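# Flip the grey finned box onto its fins

## Task

Turn the grey finned box upside down in roughly the spot where it now sits, so that it ends resting flat on its fins with its feet pointing up, and it stays that way once the robot lets go.

## Robot and tools

Robot: two arms, left_arm and right_arm, each with a two-finger parallel gripper. In the scene frame the origin sits at table-top height halfway between the nominal arm bases; +z is up, +x points out over the table, and left_arm is on the +y side (the names do not match image sides). Measured bases: left_arm at (+0.026, +0.257, +0.013) m, right_arm at (+0.001, -0.338, +0.037) m, both nearly unrotated. A camera stand is fixed to the floor behind the arms; do not strike it, the table or anything heavy.

Frames: every hand pose, Hand target, velocity and wrist-camera pose in a result is in that arm's own base frame. Fixed cameras and the table use the scene frame. Motion offsets run along the arm's base axes, and rotations pivot about the Hand target's position. The fingers point along the gripper's +z and open and close along its y. end_effector_position is the spot between the pads, about 1 cm short of the fingertips.

Numbers in a command row: 14 values, each in [-1, 1], always all 14 even when one arm is idle. Order: left_arm dx, dy, dz, rx, ry, rz, opening, then the same seven for right_arm. dx..rz are offsets (not poses) from the arm's Hand target as it stood when the action or move began; 1.0 equals 0.6 m of travel or 180 degrees of turn; rx, ry, rz form a single rotation vector. A translation longer than 1.0 may be scaled down along its direction. Opening is absolute, not an offset: +1 is fully open (0.094 m), -1 closed. Sending 0 there means half open, so to leave a gripper alone resend its current value (see Tool commands in the result). All six pose zeros re-request the Hand target itself.

execute_actions(actions, cameras): actions is a list of actions; each action is a table of up to 15 rows, one row per 1/30 s step, and a short table repeats its final row to fill 15 steps. Each action lasts 0.5 s. Every row of one action is measured from that action's starting Hand target, not from the previous row; but the next action starts from the new Hand target, so a repeated offset keeps moving. An empty list returns state plus all camera images and the scene number. cameras: list of names, ["all"], or []; a wrong name voids the call.

move(target, speed, blend, opening_speed, grip_force, blocking, cameras): target is one 14-number row or a list of up to 15 rows; every row is an offset from the same starting Hand targets. Grippers follow straight lines, turning the short way; all arms finish together, in no less than 0.5 s and no more than 10 s (then they stop short). speed: path top speed in m/s, 0.002 to 4.3, default 0.25, one value or one per row; rotation is capped at twice that in rad/s. blend: corner rounding in metres, one value or one per row; 0 (default) stops at each row. opening_speed: rate of the commanded opening per second on the -1..1 scale, at least 0.2; use it to close gently. grip_force: newtons per pad, 10 to 50, one number or one per arm; it persists; below 50 closing is slow (about 4 s at 40, 16 s at 10). blocking=false returns after about 0.5 s while the move keeps running. The result adds a move: line stating how it ended (done, off_target, moving, held, fault) and any limits (paced = pose clipped, held = steps withheld). done means within 10 mm and 2 degrees; it says nothing about contact. Moves do not avoid obstacles or the other arm.

wait(seconds 0 to 10, cameras) lets time pass holding the last commands; a running move continues. stop(cameras) brakes a running move. zoom_image(camera, region [x0, y0, x1, y1], at most 504 by 504 px) enlarges part of the newest image of cam_head_left, cam_head_right, cam_high, cam_low, cam_left_wrist or cam_right_wrist (all 672x504). read_manual(section="licences") gives only licence text. finished_scene(scene) ends the scene for good (scene 1 here, 2 next); the box must already be fin-side down and stable without the robot.

Result lines: end_effector_position (m) and end_effector_quat_wxyz per arm; Hand target (last command after clipping, base of the next offsets); Tool commands; grip_measured (opening on the -1..1 scale, reads up to 2.5 mm wide when empty, a little narrower than a firmly held part); grip_effort_nm (gripper motor effort, negative closing, not a pad force); Joint positions (last value = opening in m); Joint velocities, or within noise; joint torques (include arm weight, noisy, numbers 3 and 4 wrap at ±28 N m); MOTOR HOT at 85 °C; OVER-TEMPERATURE FAULT when an arm drops after reaching 100 °C.

Behaviour to expect: each step the commanded orientation is limited to 40 degrees from the measured one. Friction and weight can leave a gripper a few cm off its command; waiting will not fix it, but a new command (even zeros) re-asks, and a residual gap can be sent as an extra offset. A blocked arm keeps pressing until you command it back past its gripper. Faster motion means more lag, overshoot and harder hits. Avoid paths passing near an arm's own base (posture may flip). Keeping arms stretched, carrying loads or pushing at unreachable poses heats motors. Time passes while you think and write.

Avoid: contact between the two arms or one gripper closing on the other's fingers (can fail the scene), hard pushes, slamming or hitting fixed objects, dropping the box from height or releasing it while moving, and anything leaving the table. Occasionally an outside nudge moves a loose object.

Each tool is called as name([rows], argument=value, ...), one row to a line, values as JSON.

## Session

execute_actions(actions=[])

Scene clock: 0.00 s.
left_arm: end_effector_position=(+0.1935, +0.1162, +0.2045) grip_measured=+1.000 grip_effort_nm=n/a end_effector_quat_wxyz=(+0.168, +0.348, +0.922, -0.036) | right_arm: end_effector_position=(+0.3782, +0.0839, +0.3232) grip_measured=+1.000 grip_effort_nm=n/a end_effector_quat_wxyz=(+0.361, -0.079, +0.896, +0.245)
Joint positions: left_arm=[0.802 0.841 0.799 -1.459 0.338 1.512 0.094] | right_arm=[-0.008 0.898 0.937 -0.836 -0.525 0.036 0.094]
Joint velocities: within noise
Joint torques (N m): no reading
Heat: left arm: hottest elbow 33 °C; right arm: hottest waist 32 °C.
Hand target: left_arm +0.1971, +0.1200, +0.2124; +0.172, +0.350, +0.921, -0.027 | right_arm +0.3828, +0.0838, +0.3395; +0.376, -0.083, +0.890, +0.244
Tool commands: left_gripper/opening=+1.0 right_gripper/opening=+1.0

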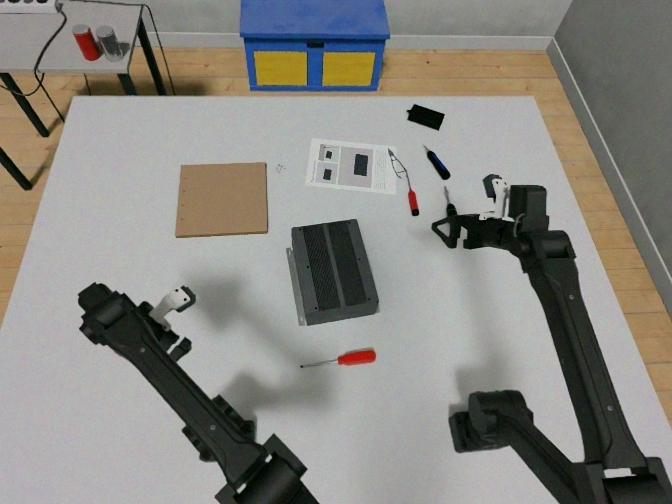

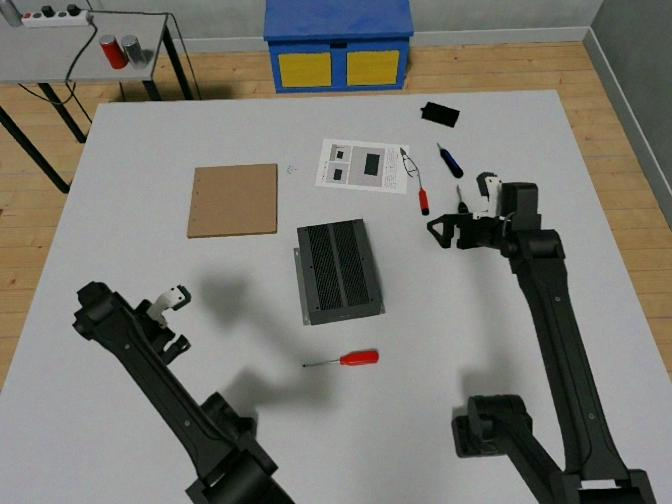

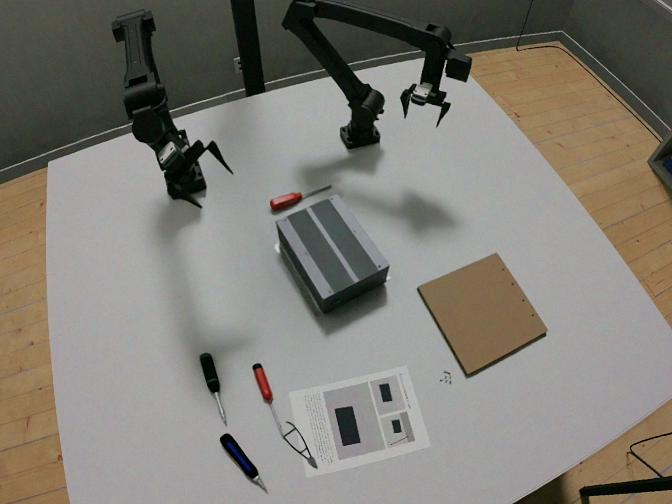

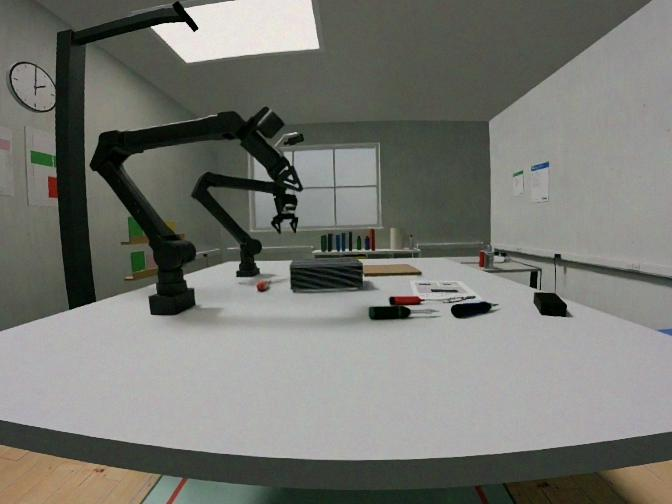

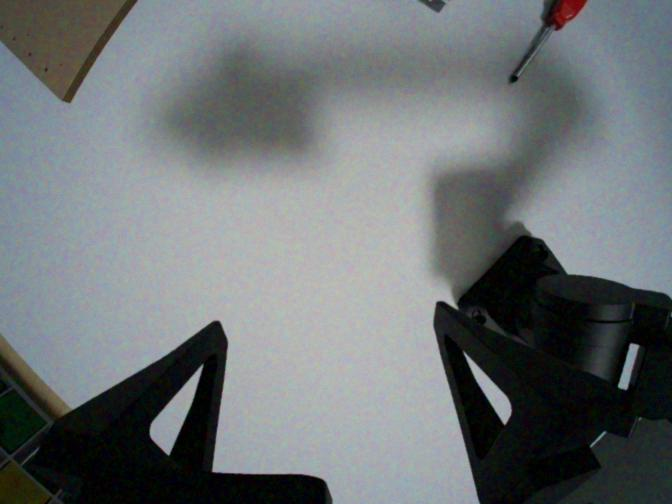

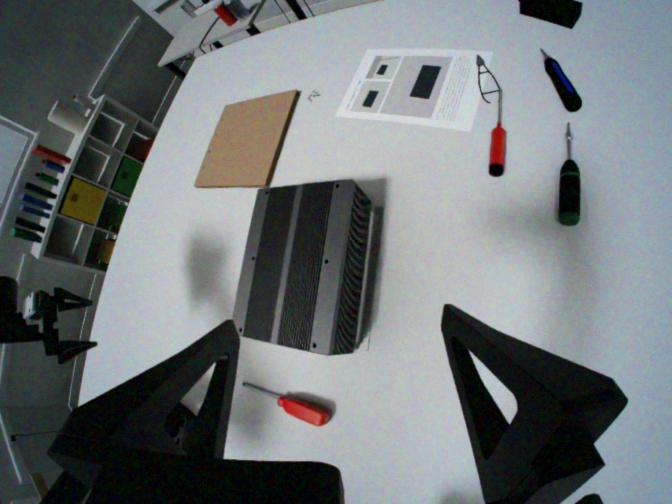

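zoom_image(camera="cam_head_left", region=[260, 200, 410, 350])

zoom_image(camera="cam_high", region=[250, 170, 410, 330])

zoom_image(camera="cam_low", region=[270, 220, 390, 310])

zoom_image(camera="cam_right_wrist", region=[220, 160, 400, 370])

zoom_image(camera="cam_high", region=[290, 360, 440, 480])

Scaled by 3.360.

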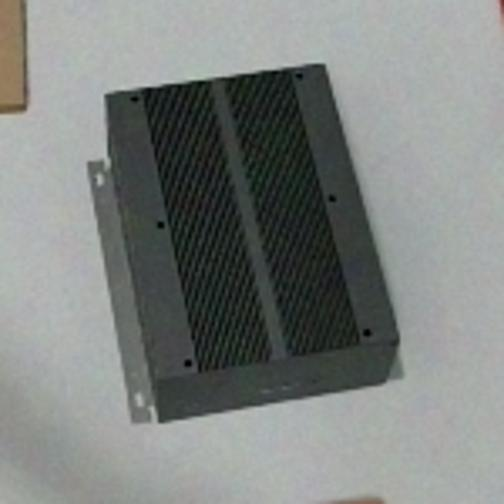

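Scaled by 3.150.

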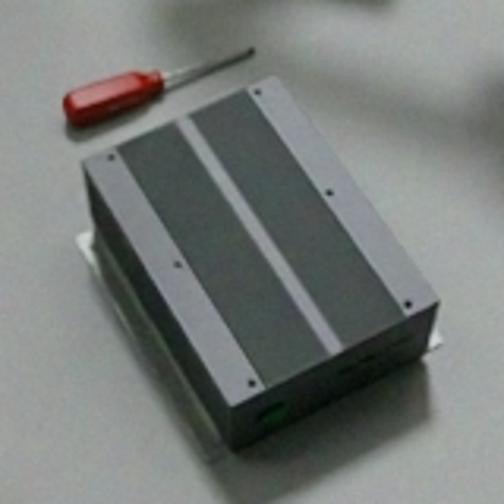

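Scaled by 4.200.

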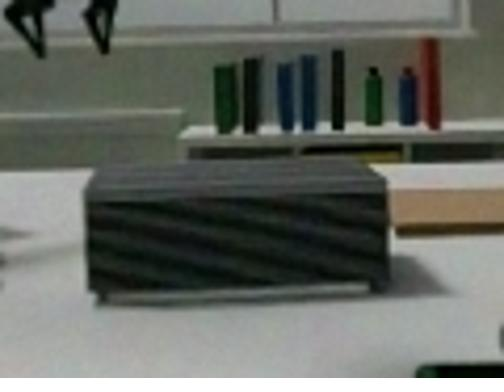

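Scaled by 2.400 from the camera's 672x504 image, which has a finer 960x720 frame.

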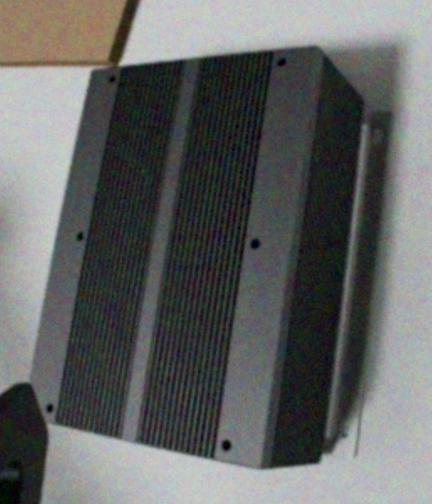

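Scaled by 3.360.

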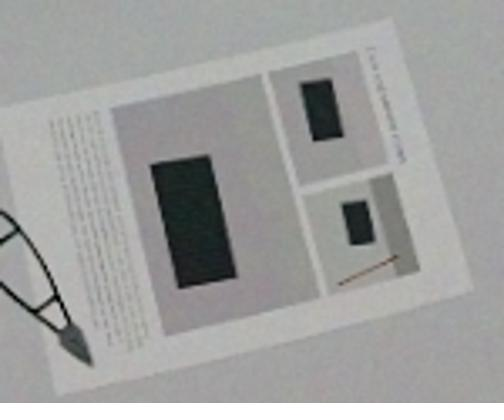

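move(target=[0,0,0,0,0,0,1,0.03,-0.03,-0.35,0.121,-0.23,0.32,1], cameras=["all"])

Scene clock: 63.20 s.
left_arm: end_effector_position=(+0.1935, +0.1162, +0.2045) grip_measured=+1.000 grip_effort_nm=0.02 end_effector_quat_wxyz=(+0.168, +0.348, +0.922, -0.036) | right_arm: end_effector_position=(+0.3922, +0.0756, +0.1497) grip_measured=+1.000 grip_effort_nm=-0.01 end_effector_quat_wxyz=(+0.526, -0.387, +0.592, +0.473)
Joint positions: left_arm=[0.802 0.841 0.799 -1.459 0.338 1.512 0.094] | right_arm=[-0.259 1.556 0.678 -0.25 -1.572 -0.974 0.094]
Joint torques (N m): left_arm=[-0.73 -1.14 10.14 0.73 0.37 -0.2] | right_arm=[-0.62 -9.7 5.59 0.62 -0.65 0]
Heat: left arm: hottest elbow 39 °C; right arm: hottest elbow 43 °C.
Hand target: left_arm +0.1971, +0.1200, +0.2124; +0.172, +0.350, +0.921, -0.027 | right_arm +0.3921, +0.0757, +0.1541; +0.525, -0.386, +0.593, +0.474 (not the last commanded pose)
Off the commanded pose: left_arm 0.010 m, 1 deg | right_arm 0.024 m, 17 deg.
move: held (right_arm; a check stopped the path); limits=held
pose unreachable (right arm): on one or more control steps of this call, first in action 0 (counted from 0), this arm could not follow its commanded pose, so it was not sent that pose on those steps. It may still have moved: this result reports where it is.
cause: moving toward the commanded pose would bring two parts of the arm too close to each other (its wrist (the part past joint 4) and its wrist camera, with joints 5 (wrist yaw) and 6 (wrist roll) between them, 5 mm apart when it was first held).

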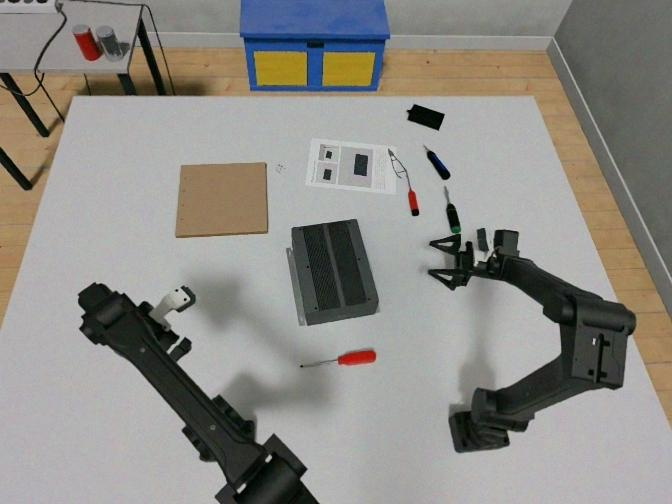

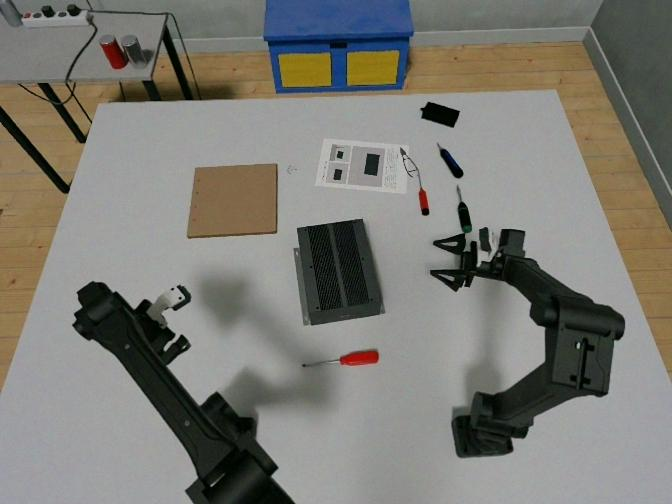

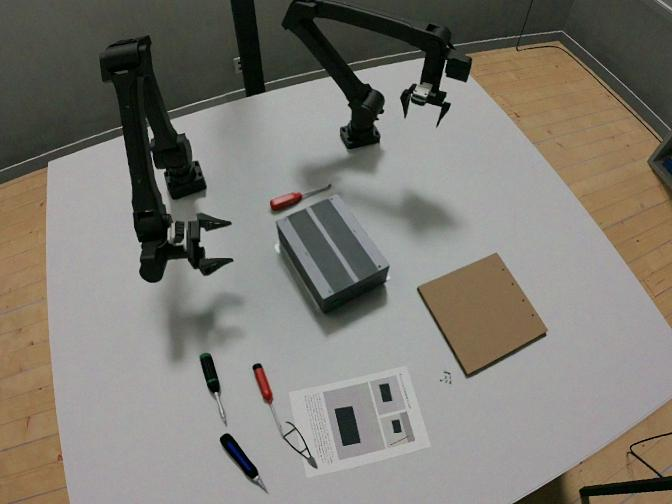

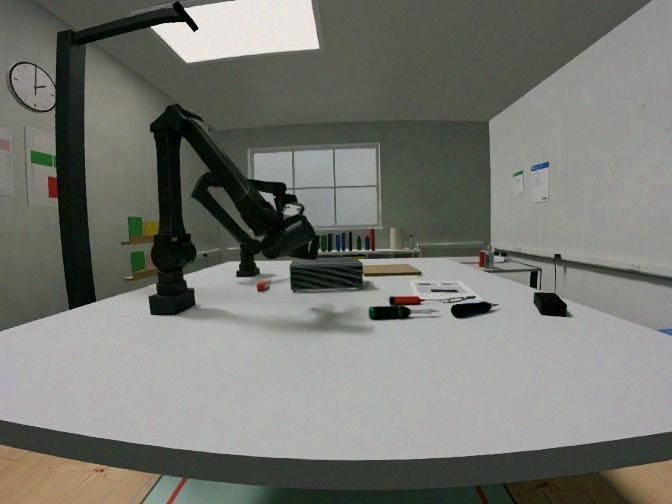

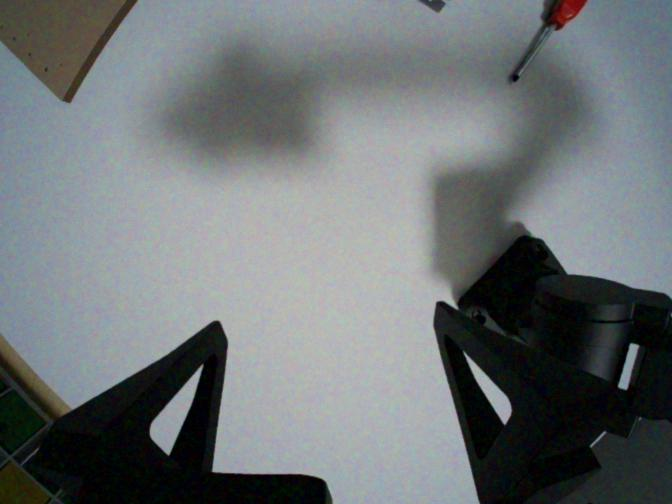

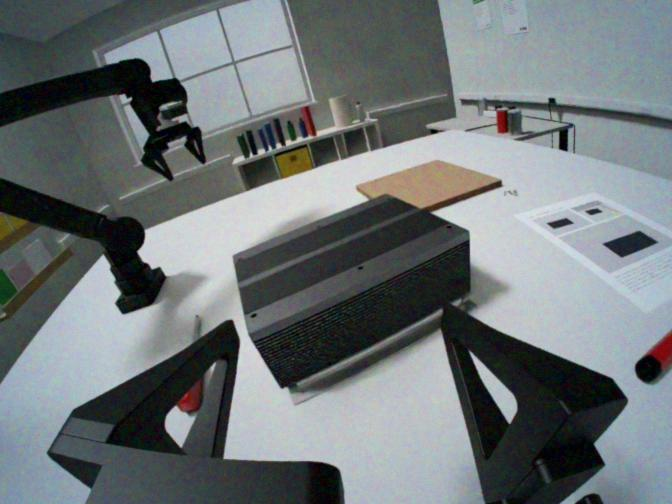

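zoom_image(camera="cam_right_wrist", region=[220, 180, 490, 410])

zoom_image(camera="cam_right_wrist", region=[230, 310, 390, 410])

zoom_image(camera="cam_right_wrist", region=[400, 260, 500, 330])

Scaled by 1.867 from the camera's 672x504 image, which has a finer 960x720 frame.

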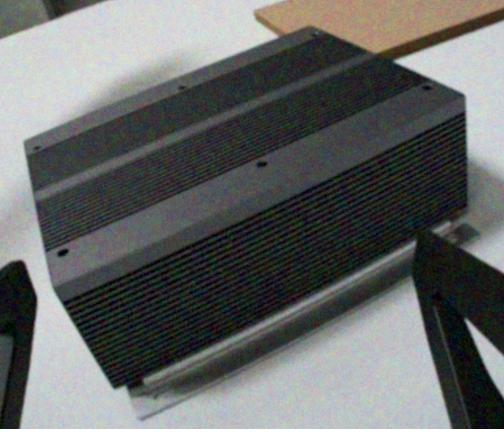

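Scaled by 3.150 from the camera's 672x504 image, which has a finer 960x720 frame.

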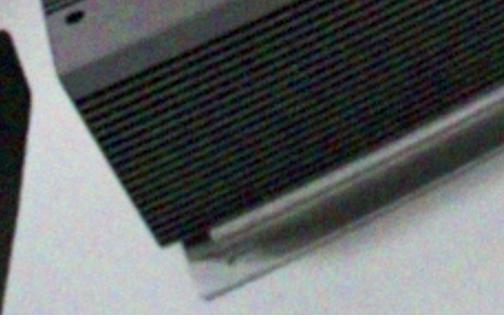

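Scaled by 5.040 from the camera's 672x504 image, which has a finer 960x720 frame.

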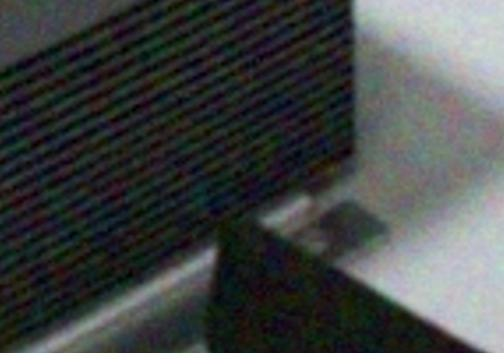

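move([
  [0.14,-0.33,0.05,0.05,0.035,-0.14,1,0,0,0,0,0,0,1],
  [0.03,-0.6,0.05,0.093,0.068,-0.267,1,0,0,0,0,0,0,1],
], blend=0.05, cameras=["all"])

Scene clock: 134.43 s.
left_arm: end_effector_position=(+0.2083, -0.2299, +0.2308) grip_measured=+1.000 grip_effort_nm=0.02 end_effector_quat_wxyz=(-0.010, +0.710, +0.704, -0.002) | right_arm: end_effector_position=(+0.3922, +0.0756, +0.1497) grip_measured=+1.000 grip_effort_nm=-0.01 end_effector_quat_wxyz=(+0.525, -0.386, +0.592, +0.474)
Joint positions: left_arm=[-0.831 1.163 1.094 -1.521 0.004 0.749 0.094] | right_arm=[-0.259 1.556 0.678 -0.251 -1.572 -0.973 0.094]
Joint torques (N m): left_arm=[-1.38 -4.31 11.99 0.24 0.01 -0.33] | right_arm=[-0.15 -10.34 5.35 0.77 -0.62 0.06]
Heat: left arm: hottest elbow 41 °C; right arm: hottest elbow 36 °C.
Hand target: left_arm +0.2151, -0.2400, +0.2425; -0.001, +0.708, +0.706, +0.000 | right_arm +0.3920, +0.0757, +0.1541; +0.525, -0.386, +0.593, +0.474
Off the commanded pose: left_arm 0.017 m, 1 deg | right_arm 0.004 m, 0 deg.
move: off_target (left_arm)

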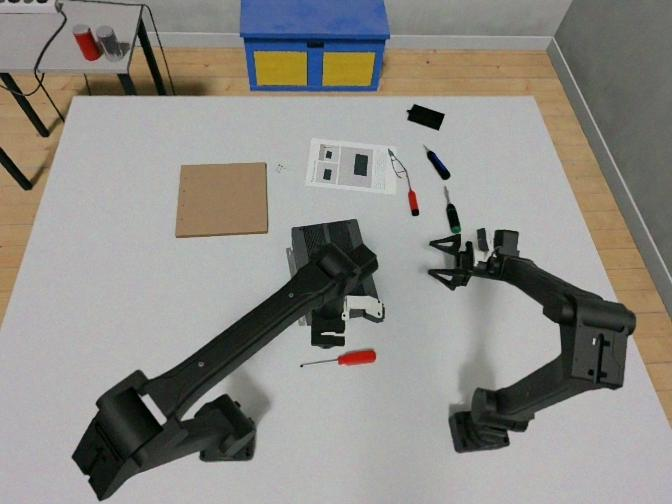

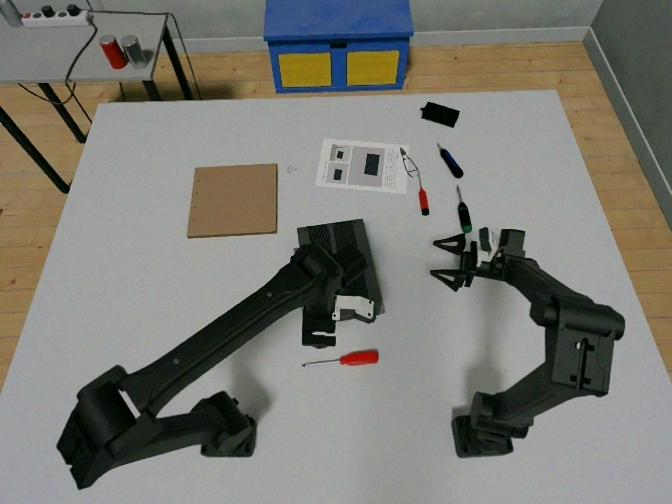

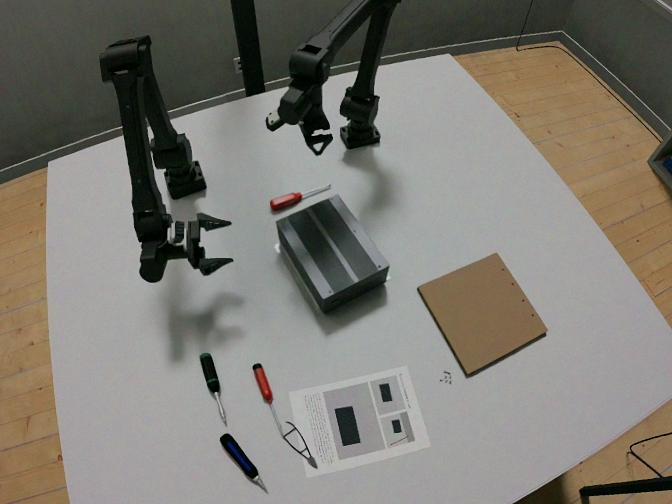

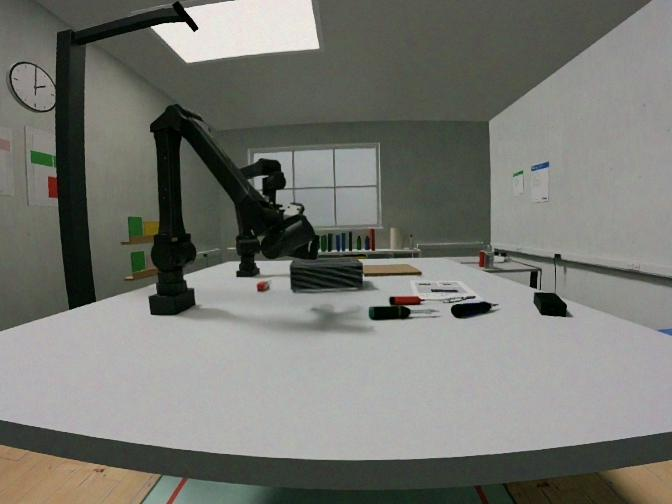

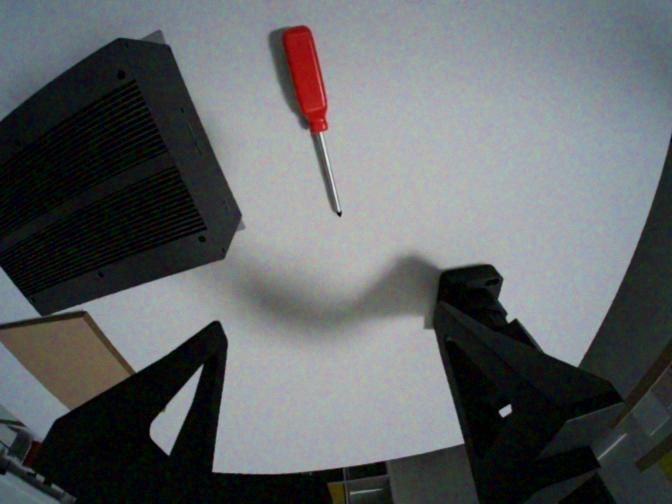

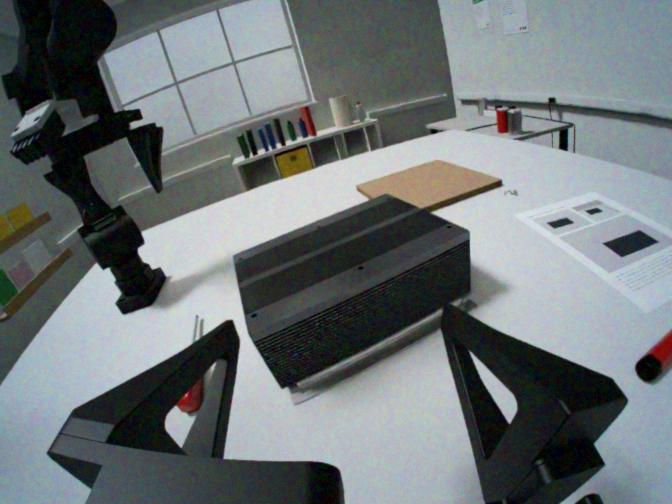

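move([
  [0.02,-0.175,-0.22,0,0,0,0.3,0,0,0,0,0,0,1],
  [0.02,-0.175,-0.376,0,0,0,0.3,0,0,0,0,0,0,1],
], speed=[0.25,0.1], cameras=["cam_left_wrist","cam_head_left"])

Scene clock: 183.00 s.
left_arm: end_effector_position=(+0.2296, -0.3440, +0.0268) grip_measured=+0.303 grip_effort_nm=-0.11 end_effector_quat_wxyz=(+0.006, +0.710, +0.704, -0.003) | right_arm: end_effector_position=(+0.3922, +0.0756, +0.1497) grip_measured=+1.000 grip_effort_nm=-0.01 end_effector_quat_wxyz=(+0.525, -0.386, +0.592, +0.474)
Joint positions: left_arm=[-0.98 1.615 0.965 -0.909 0.004 0.599 0.061] | right_arm=[-0.259 1.556 0.678 -0.251 -1.572 -0.973 0.094]
Joint torques (N m): left_arm=[-1.44 -8.94 6.72 1.11 0.02 -0.32] | right_arm=[-0.44 -10.17 5.53 0.75 -0.64 0.07]
Heat: left arm: hottest elbow 48 °C; right arm: hottest elbow 35 °C.
Hand target: left_arm +0.2271, -0.3450, +0.0169; -0.001, +0.708, +0.706, +0.000 | right_arm +0.3920, +0.0757, +0.1541; +0.525, -0.386, +0.593, +0.474
Off the commanded pose: left_arm 0.010 m, 1 deg | right_arm 0.004 m, 0 deg.
move: done
Images, in order (width x height): cam_head_left 672x504, cam_left_wrist 672x504.

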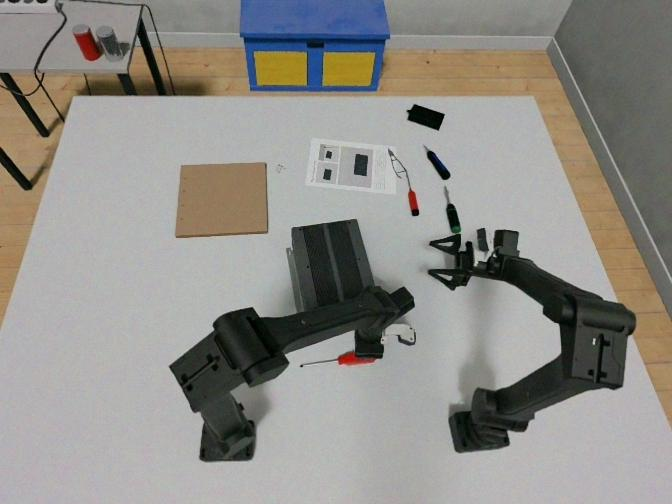

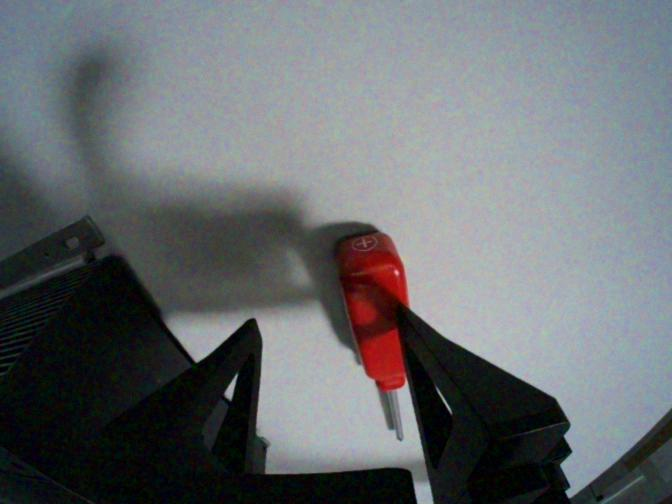

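move([
  [-0.02,0,0,0,0,0,0.3,0,0,0,0,0,0,1],
  [-0.02,0,-0.022,0,0,0,0.3,0,0,0,0,0,0,1],
  [-0.02,0,-0.022,0,0,0,-0.6,0,0,0,0,0,0,1],
], speed=0.08, opening_speed=0.8, cameras=["cam_left_wrist"])

Scene clock: 195.10 s.
left_arm: end_effector_position=(+0.2184, -0.3454, +0.0148) grip_measured=-0.596 grip_effort_nm=-0.11 end_effector_quat_wxyz=(+0.008, +0.710, +0.704, -0.003) | right_arm: end_effector_position=(+0.3922, +0.0756, +0.1497) grip_measured=+1.000 grip_effort_nm=-0.01 end_effector_quat_wxyz=(+0.525, -0.386, +0.592, +0.474)
Joint positions: left_arm=[-1.005 1.623 0.936 -0.867 0.003 0.574 0.019] | right_arm=[-0.259 1.556 0.678 -0.251 -1.572 -0.973 0.094]
Joint torques (N m): left_arm=[-1.38 -8.82 6.41 1.06 0.04 -0.32] | right_arm=[-0.15 -9.64 5.39 0.73 -0.66 -0.01]
Heat: left arm: hottest elbow 46 °C; right arm: hottest elbow 35 °C.
Hand target: left_arm +0.2151, -0.3449, +0.0036; -0.001, +0.708, +0.706, +0.000 | right_arm +0.3920, +0.0757, +0.1541; +0.525, -0.386, +0.593, +0.474
Off the commanded pose: left_arm 0.012 m, 1 deg | right_arm 0.004 m, 0 deg.
move: off_target (left_arm); target 3's new opening was sent with left_arm's hand 0.012 m and 1 deg from that target
Images, in order (width x height): cam_left_wrist 672x504.

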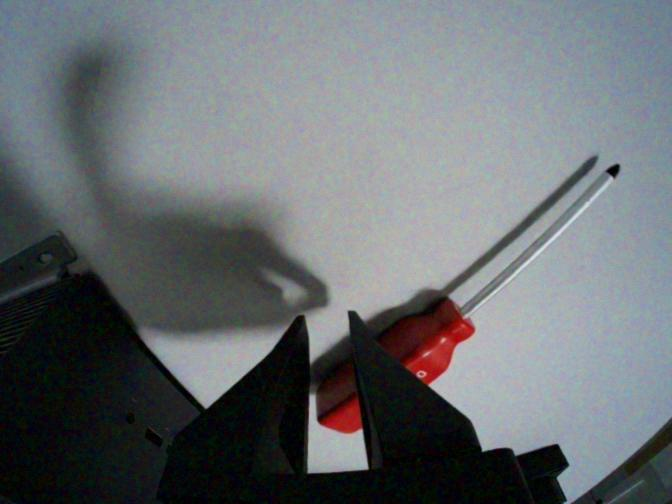

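move(target=[0,0,0.15,0,0,0,0.4,0,0,0,0,0,0,1], cameras=["cam_left_wrist","cam_head_left"])

Scene clock: 200.47 s.
left_arm: end_effector_position=(+0.2110, -0.3338, +0.0835) grip_measured=+0.397 grip_effort_nm=0.16 end_effector_quat_wxyz=(-0.012, +0.710, +0.704, +0.001) | right_arm: end_effector_position=(+0.3922, +0.0756, +0.1497) grip_measured=+1.000 grip_effort_nm=-0.01 end_effector_quat_wxyz=(+0.525, -0.386, +0.592, +0.474)
Joint positions: left_arm=[-1.005 1.505 1.01 -1.099 0.003 0.574 0.066] | right_arm=[-0.259 1.556 0.678 -0.251 -1.572 -0.973 0.094]
Joint torques (N m): left_arm=[-1.38 -9.93 10.06 0.25 0.06 -0.31] | right_arm=[-1.08 -9.99 5.5 0.64 -0.66 0.05]
Heat: left arm: hottest elbow 45 °C; right arm: hottest elbow 35 °C.
Hand target: left_arm +0.2152, -0.3449, +0.0937; -0.001, +0.708, +0.706, +0.000 | right_arm +0.3920, +0.0757, +0.1541; +0.525, -0.386, +0.593, +0.474
Off the commanded pose: left_arm 0.016 m, 1 deg | right_arm 0.004 m, 0 deg.
move: off_target (left_arm)
Images, in order (width x height): cam_head_left 672x504, cam_left_wrist 672x504.

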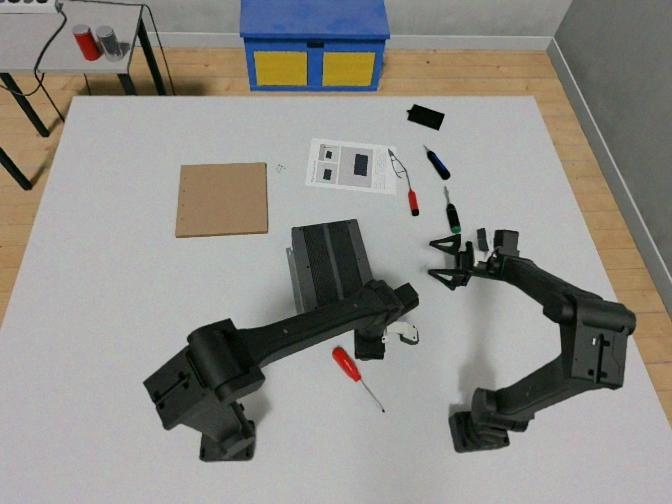

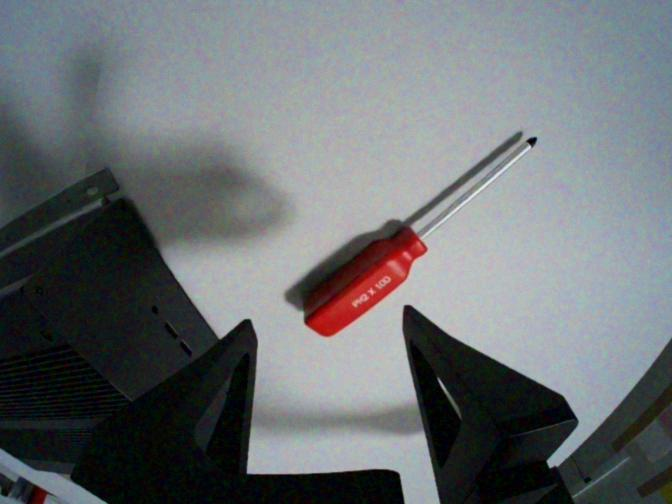

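move([
  [-0.045,0.08,-0.04,0,0,-0.283,0.3,0,0,0,0,0,0,1],
  [-0.045,0.08,-0.1,0,0,-0.283,0.3,0,0,0,0,0,0,1],
], speed=0.1, cameras=["cam_left_wrist"])

Scene clock: 219.90 s.
left_arm: end_effector_position=(+0.1884, -0.2975, +0.0417) grip_measured=+0.303 grip_effort_nm=-0.11 end_effector_quat_wxyz=(+0.006, +0.941, +0.340, +0.001) | right_arm: end_effector_position=(+0.3922, +0.0756, +0.1497) grip_measured=+1.000 grip_effort_nm=-0.01 end_effector_quat_wxyz=(+0.525, -0.386, +0.592, +0.474)
Joint positions: left_arm=[-1.005 1.442 0.812 -0.929 0 1.444 0.061] | right_arm=[-0.259 1.556 0.678 -0.251 -1.572 -0.973 0.094]
Joint torques (N m): left_arm=[-1.08 -6.48 6.68 1.03 0.08 -0.05] | right_arm=[-0.73 -10.58 5.55 0.75 -0.65 0.08]
Heat: left arm: hottest elbow 45 °C; right arm: hottest elbow 35 °C.
Hand target: left_arm +0.1881, -0.2968, +0.0336; -0.001, +0.943, +0.333, +0.000 | right_arm +0.3920, +0.0757, +0.1541; +0.525, -0.386, +0.593, +0.474
Off the commanded pose: left_arm 0.008 m, 1 deg | right_arm 0.004 m, 0 deg.
move: done
Images, in order (width x height): cam_left_wrist 672x504.

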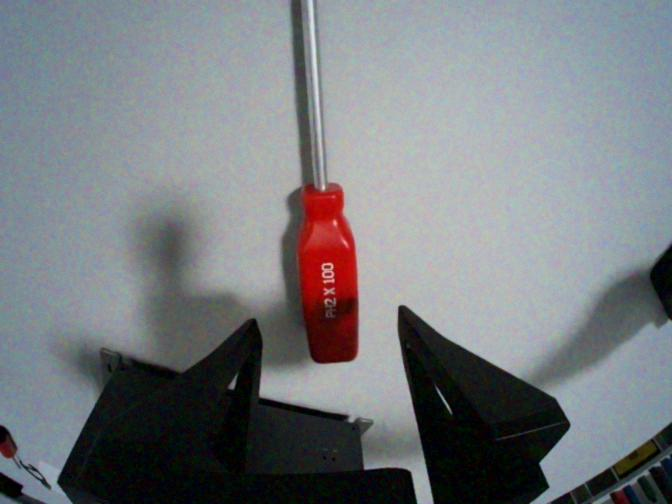

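move([
  [-0.02,-0.016,-0.077,0,0,0,0.3,0,0,0,0,0,0,1],
  [-0.02,-0.016,-0.077,0,0,0,-0.6,0,0,0,0,0,0,1],
], speed=0.08, opening_speed=0.8, grip_force=[20,50], cameras=["cam_left_wrist"])

Scene clock: 230.83 s.
left_arm: end_effector_position=(+0.1808, -0.3081, -0.0016) grip_measured=-0.395 grip_effort_nm=-0.44 end_effector_quat_wxyz=(+0.011, +0.943, +0.332, +0.002) | right_arm: end_effector_position=(+0.3922, +0.0756, +0.1497) grip_measured=+1.000 grip_effort_nm=-0.01 end_effector_quat_wxyz=(+0.525, -0.386, +0.592, +0.474)
Joint positions: left_arm=[-1.039 1.536 0.77 -0.782 0 1.427 0.028] | right_arm=[-0.259 1.556 0.678 -0.251 -1.572 -0.973 0.094]
Joint torques (N m): left_arm=[-1.55 -6.48 5.93 0.9 0.11 -0.32] | right_arm=[-0.26 -9.93 5.41 0.77 -0.66 0.02]
Heat: left arm: hottest elbow 43 °C; right arm: hottest elbow 35 °C.
Hand target: left_arm +0.1761, -0.3064, -0.0126; -0.001, +0.943, +0.333, +0.000 | right_arm +0.3920, +0.0757, +0.1541; +0.525, -0.386, +0.593, +0.474
Off the commanded pose: left_arm 0.012 m, 1 deg | right_arm 0.004 m, 0 deg.
grip_force (N): 20, 50
move: off_target (left_arm); target 2's new opening was sent with left_arm's hand 0.012 m and 1 deg from that target
Images, in order (width x height): cam_left_wrist 672x504.

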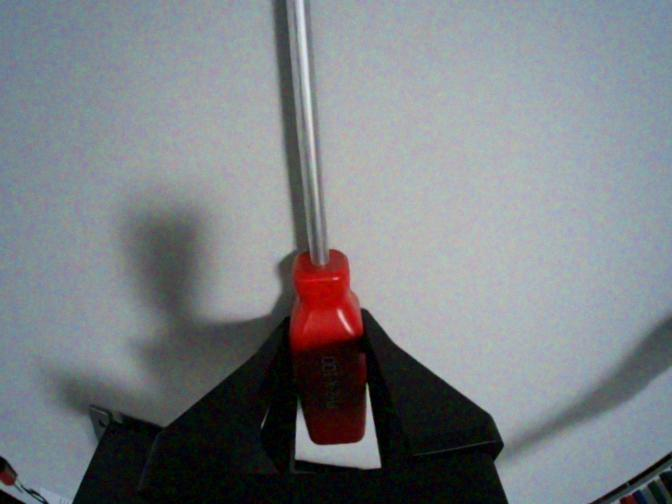

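move([
  [0,0,0.355,0,0,0,-0.6,0,0,0,0,0,0,1],
  [0.207,0.377,0.355,0,0,0,-0.6,0,0,0,0,0,0,1],
  [0.257,0.71,0.355,0,0,0,-0.6,0,0,0,0,0,0,1],
  [0.257,0.71,0.03,0,0,0,-0.6,0,0,0,0,0,0,1],
], blend=[0.02,0.05,0.03,0], speed=[0.15,0.25,0.25,0.12], cameras=["cam_left_wrist","cam_head_left"])

Scene clock: 246.87 s.
left_arm: end_effector_position=(+0.3330, +0.1156, +0.0125) grip_measured=-0.396 grip_effort_nm=-0.46 end_effector_quat_wxyz=(-0.152, +0.806, +0.572, +0.028) | right_arm: end_effector_position=(+0.3922, +0.0756, +0.1497) grip_measured=+1.000 grip_effort_nm=-0.01 end_effector_quat_wxyz=(+0.525, -0.386, +0.592, +0.474)
Joint positions: left_arm=[0.189 1.56 0.819 -0.908 -0.3 2.084 0.028] | right_arm=[-0.259 1.556 0.678 -0.251 -1.572 -0.973 0.094]
Joint torques (N m): left_arm=[0.15 -7.77 5.82 0.87 -0.04 -0.06] | right_arm=[-0.91 -9.17 5.35 0.62 -0.62 0.06]
Heat: left arm: hottest elbow 42 °C; right arm: hottest elbow 35 °C.
Hand target: left_arm +0.3303, +0.1195, +0.0053; -0.001, +0.943, +0.333, +0.000 | right_arm +0.3920, +0.0757, +0.1541; +0.525, -0.386, +0.593, +0.474
Off the commanded pose: left_arm 0.009 m, 36 deg | right_arm 0.004 m, 0 deg.
joint sent to its limit (left arm) — joint 6 (wrist roll), upper limit. The joint targets are off in orientation, not in position.
grip_force (N): 20, 50
move: off_target (left_arm)
Images, in order (width x height): cam_head_left 672x504, cam_left_wrist 672x504.

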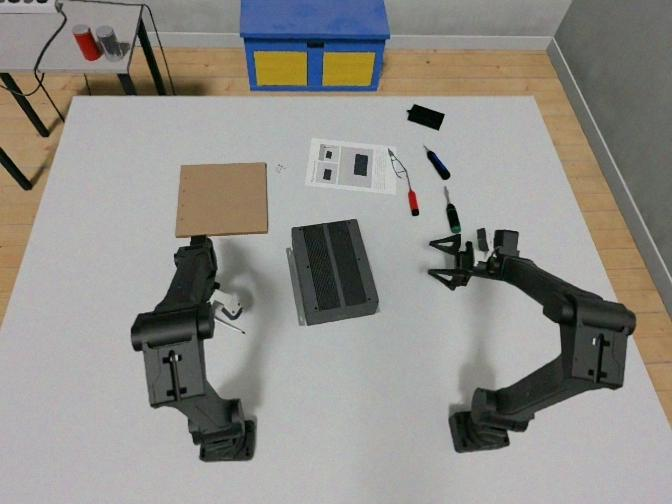

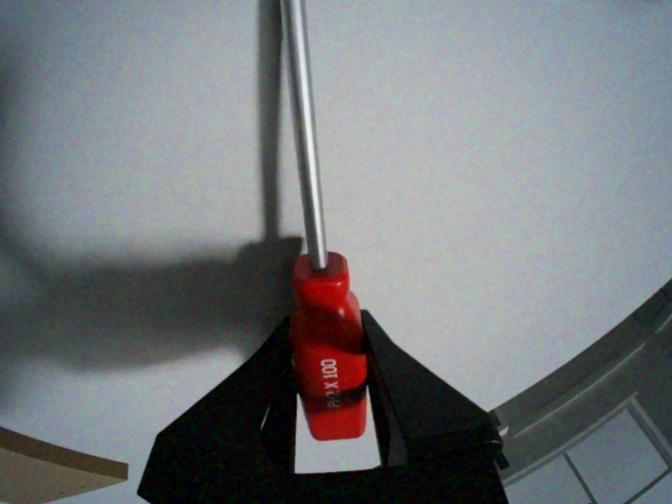

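move([
  [0,0,-0.022,0,0,0,-0.6,0,0,0,0,0,0,1],
  [0,0,-0.022,0,0,0,0.3,0,0,0,0,0,0,1],
  [0,0,0.3,0,0,0.1,0.3,0,0,0,0,0,0,1],
], speed=[0.05,0.1,0.15], opening_speed=1.5, cameras=["cam_left_wrist"])

Scene clock: 261.90 s.
left_arm: end_effector_position=(+0.3196, +0.1127, +0.1686) grip_measured=+0.297 grip_effort_nm=0.16 end_effector_quat_wxyz=(-0.092, +0.792, +0.603, +0.006) | right_arm: end_effector_position=(+0.3922, +0.0756, +0.1497) grip_measured=+1.000 grip_effort_nm=-0.01 end_effector_quat_wxyz=(+0.525, -0.386, +0.592, +0.474)
Joint positions: left_arm=[0.251 1.294 1.03 -1.367 -0.175 2.085 0.061] | right_arm=[-0.259 1.556 0.678 -0.251 -1.572 -0.973 0.094]
Joint torques (N m): left_arm=[0.09 -7.59 11.41 0.2 0.11 -0.08] | right_arm=[-0.91 -10.11 5.42 0.7 -0.63 0.04]
Heat: left arm: hottest elbow 41 °C; right arm: hottest elbow 35 °C.
Hand target: left_arm +0.3303, +0.1194, +0.1852; -0.001, +0.879, +0.476, +0.000 | right_arm +0.3920, +0.0757, +0.1541; +0.525, -0.386, +0.593, +0.474
Off the commanded pose: left_arm 0.021 m, 21 deg | right_arm 0.004 m, 0 deg.
joint sent to its limit (left arm) — joint 6 (wrist roll), upper limit. The joint targets are off in orientation, not in position.
grip_force (N): 20, 50
move: off_target (left_arm); target 2's new opening was sent with left_arm's hand 0.012 m and 36 deg from that target
Images, in order (width x height): cam_left_wrist 672x504.

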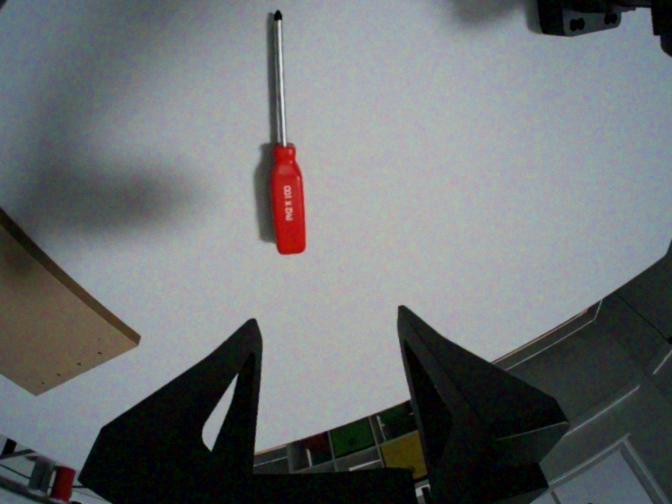

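move([
  [0,0,0.2,0,0,0,0.3,-0.14,0,0.3,0,0,0,1],
  [0,0,0.2,0,0,0,0.3,-0.14,0.337,0.3,0.3085,0.373,-0.363,1],
], blend=[0.05,0], cameras=["all"])

Scene clock: 295.07 s.
left_arm: end_effector_position=(+0.3249, +0.1141, +0.2864) grip_measured=+0.297 grip_effort_nm=0.16 end_effector_quat_wxyz=(-0.089, +0.792, +0.604, +0.011) | right_arm: end_effector_position=(+0.3064, +0.2653, +0.3093) grip_measured=+1.000 grip_effort_nm=-0.01 end_effector_quat_wxyz=(+0.406, +0.518, +0.610, +0.440)
Joint positions: left_arm=[0.251 1.268 1.318 -1.67 -0.174 2.085 0.061] | right_arm=[1.051 0.909 0.698 -0.247 0.877 1.892 0.094]
Joint torques (N m): left_arm=[0.15 -7.82 11.89 0.08 0.12 -0.09] | right_arm=[0.73 -2.08 12.59 1.33 0.4 -0.02]
Heat: left arm: hottest elbow 43 °C; right arm: hottest elbow 36 °C.
Hand target: left_arm +0.3303, +0.1195, +0.3053; -0.001, +0.879, +0.477, +0.000 | right_arm +0.3081, +0.2778, +0.3342; +0.399, +0.520, +0.599, +0.459
Off the commanded pose: left_arm 0.020 m, 20 deg | right_arm 0.028 m, 3 deg.
joint sent to its limit (left arm) — joint 4 (wrist pitch), lower limit; joint 6 (wrist roll), upper limit. The joint targets are off in orientation, not in position.
grip_force (N): 20, 50
move: off_target (left_arm, right_arm)

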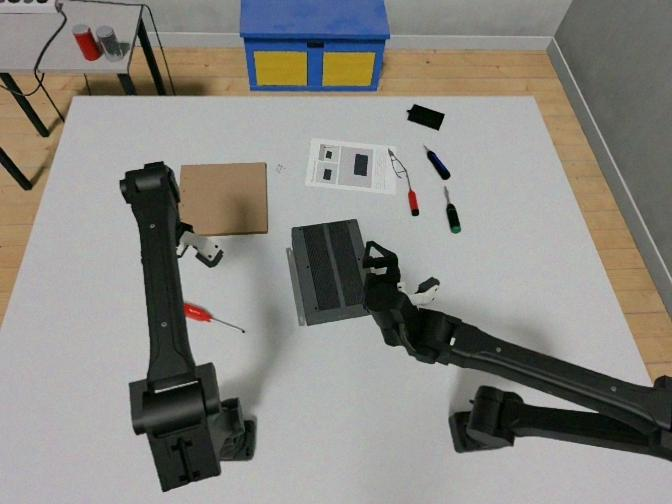

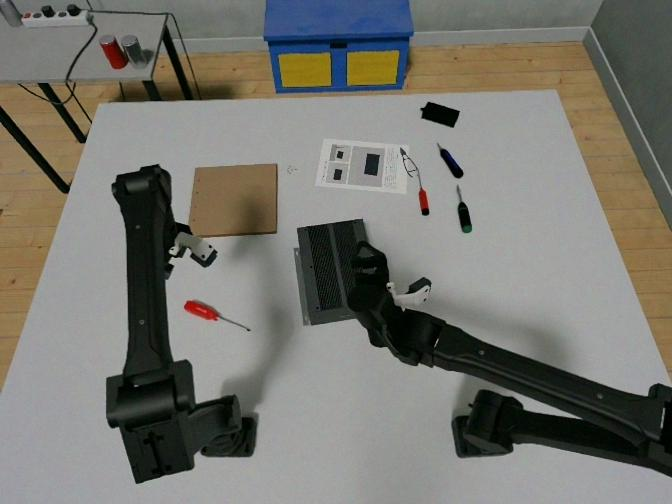

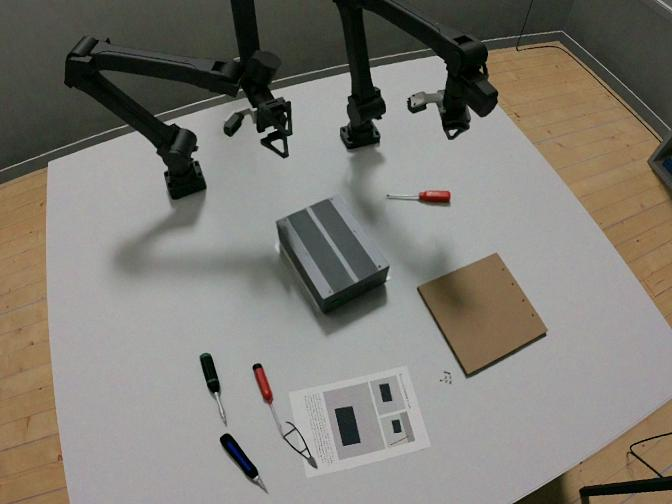

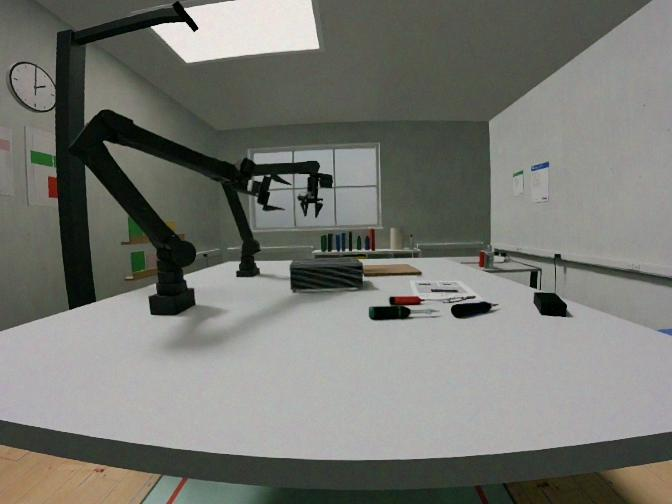

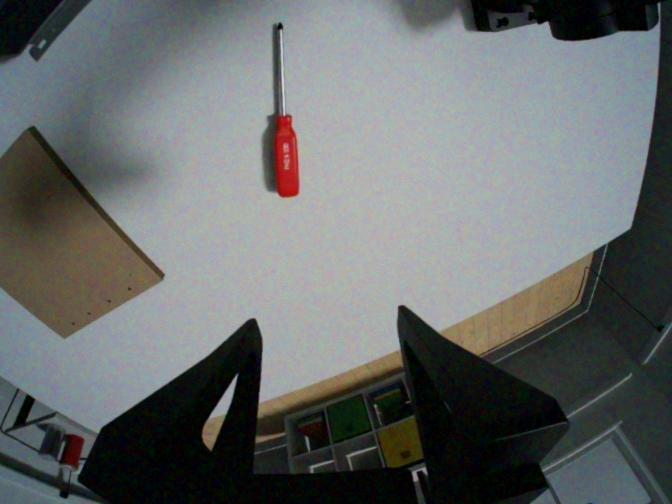

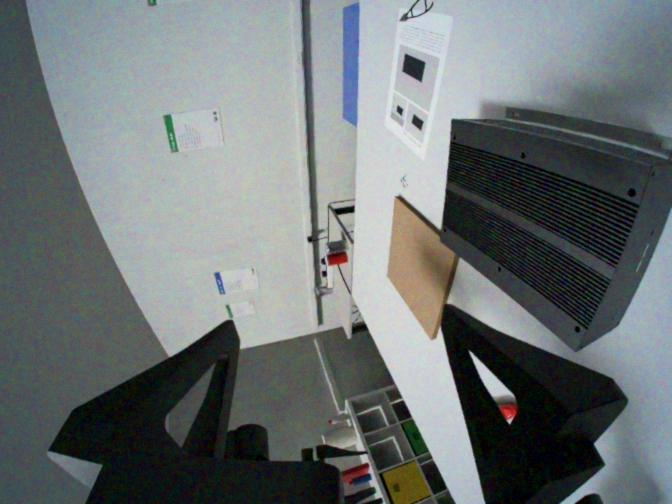

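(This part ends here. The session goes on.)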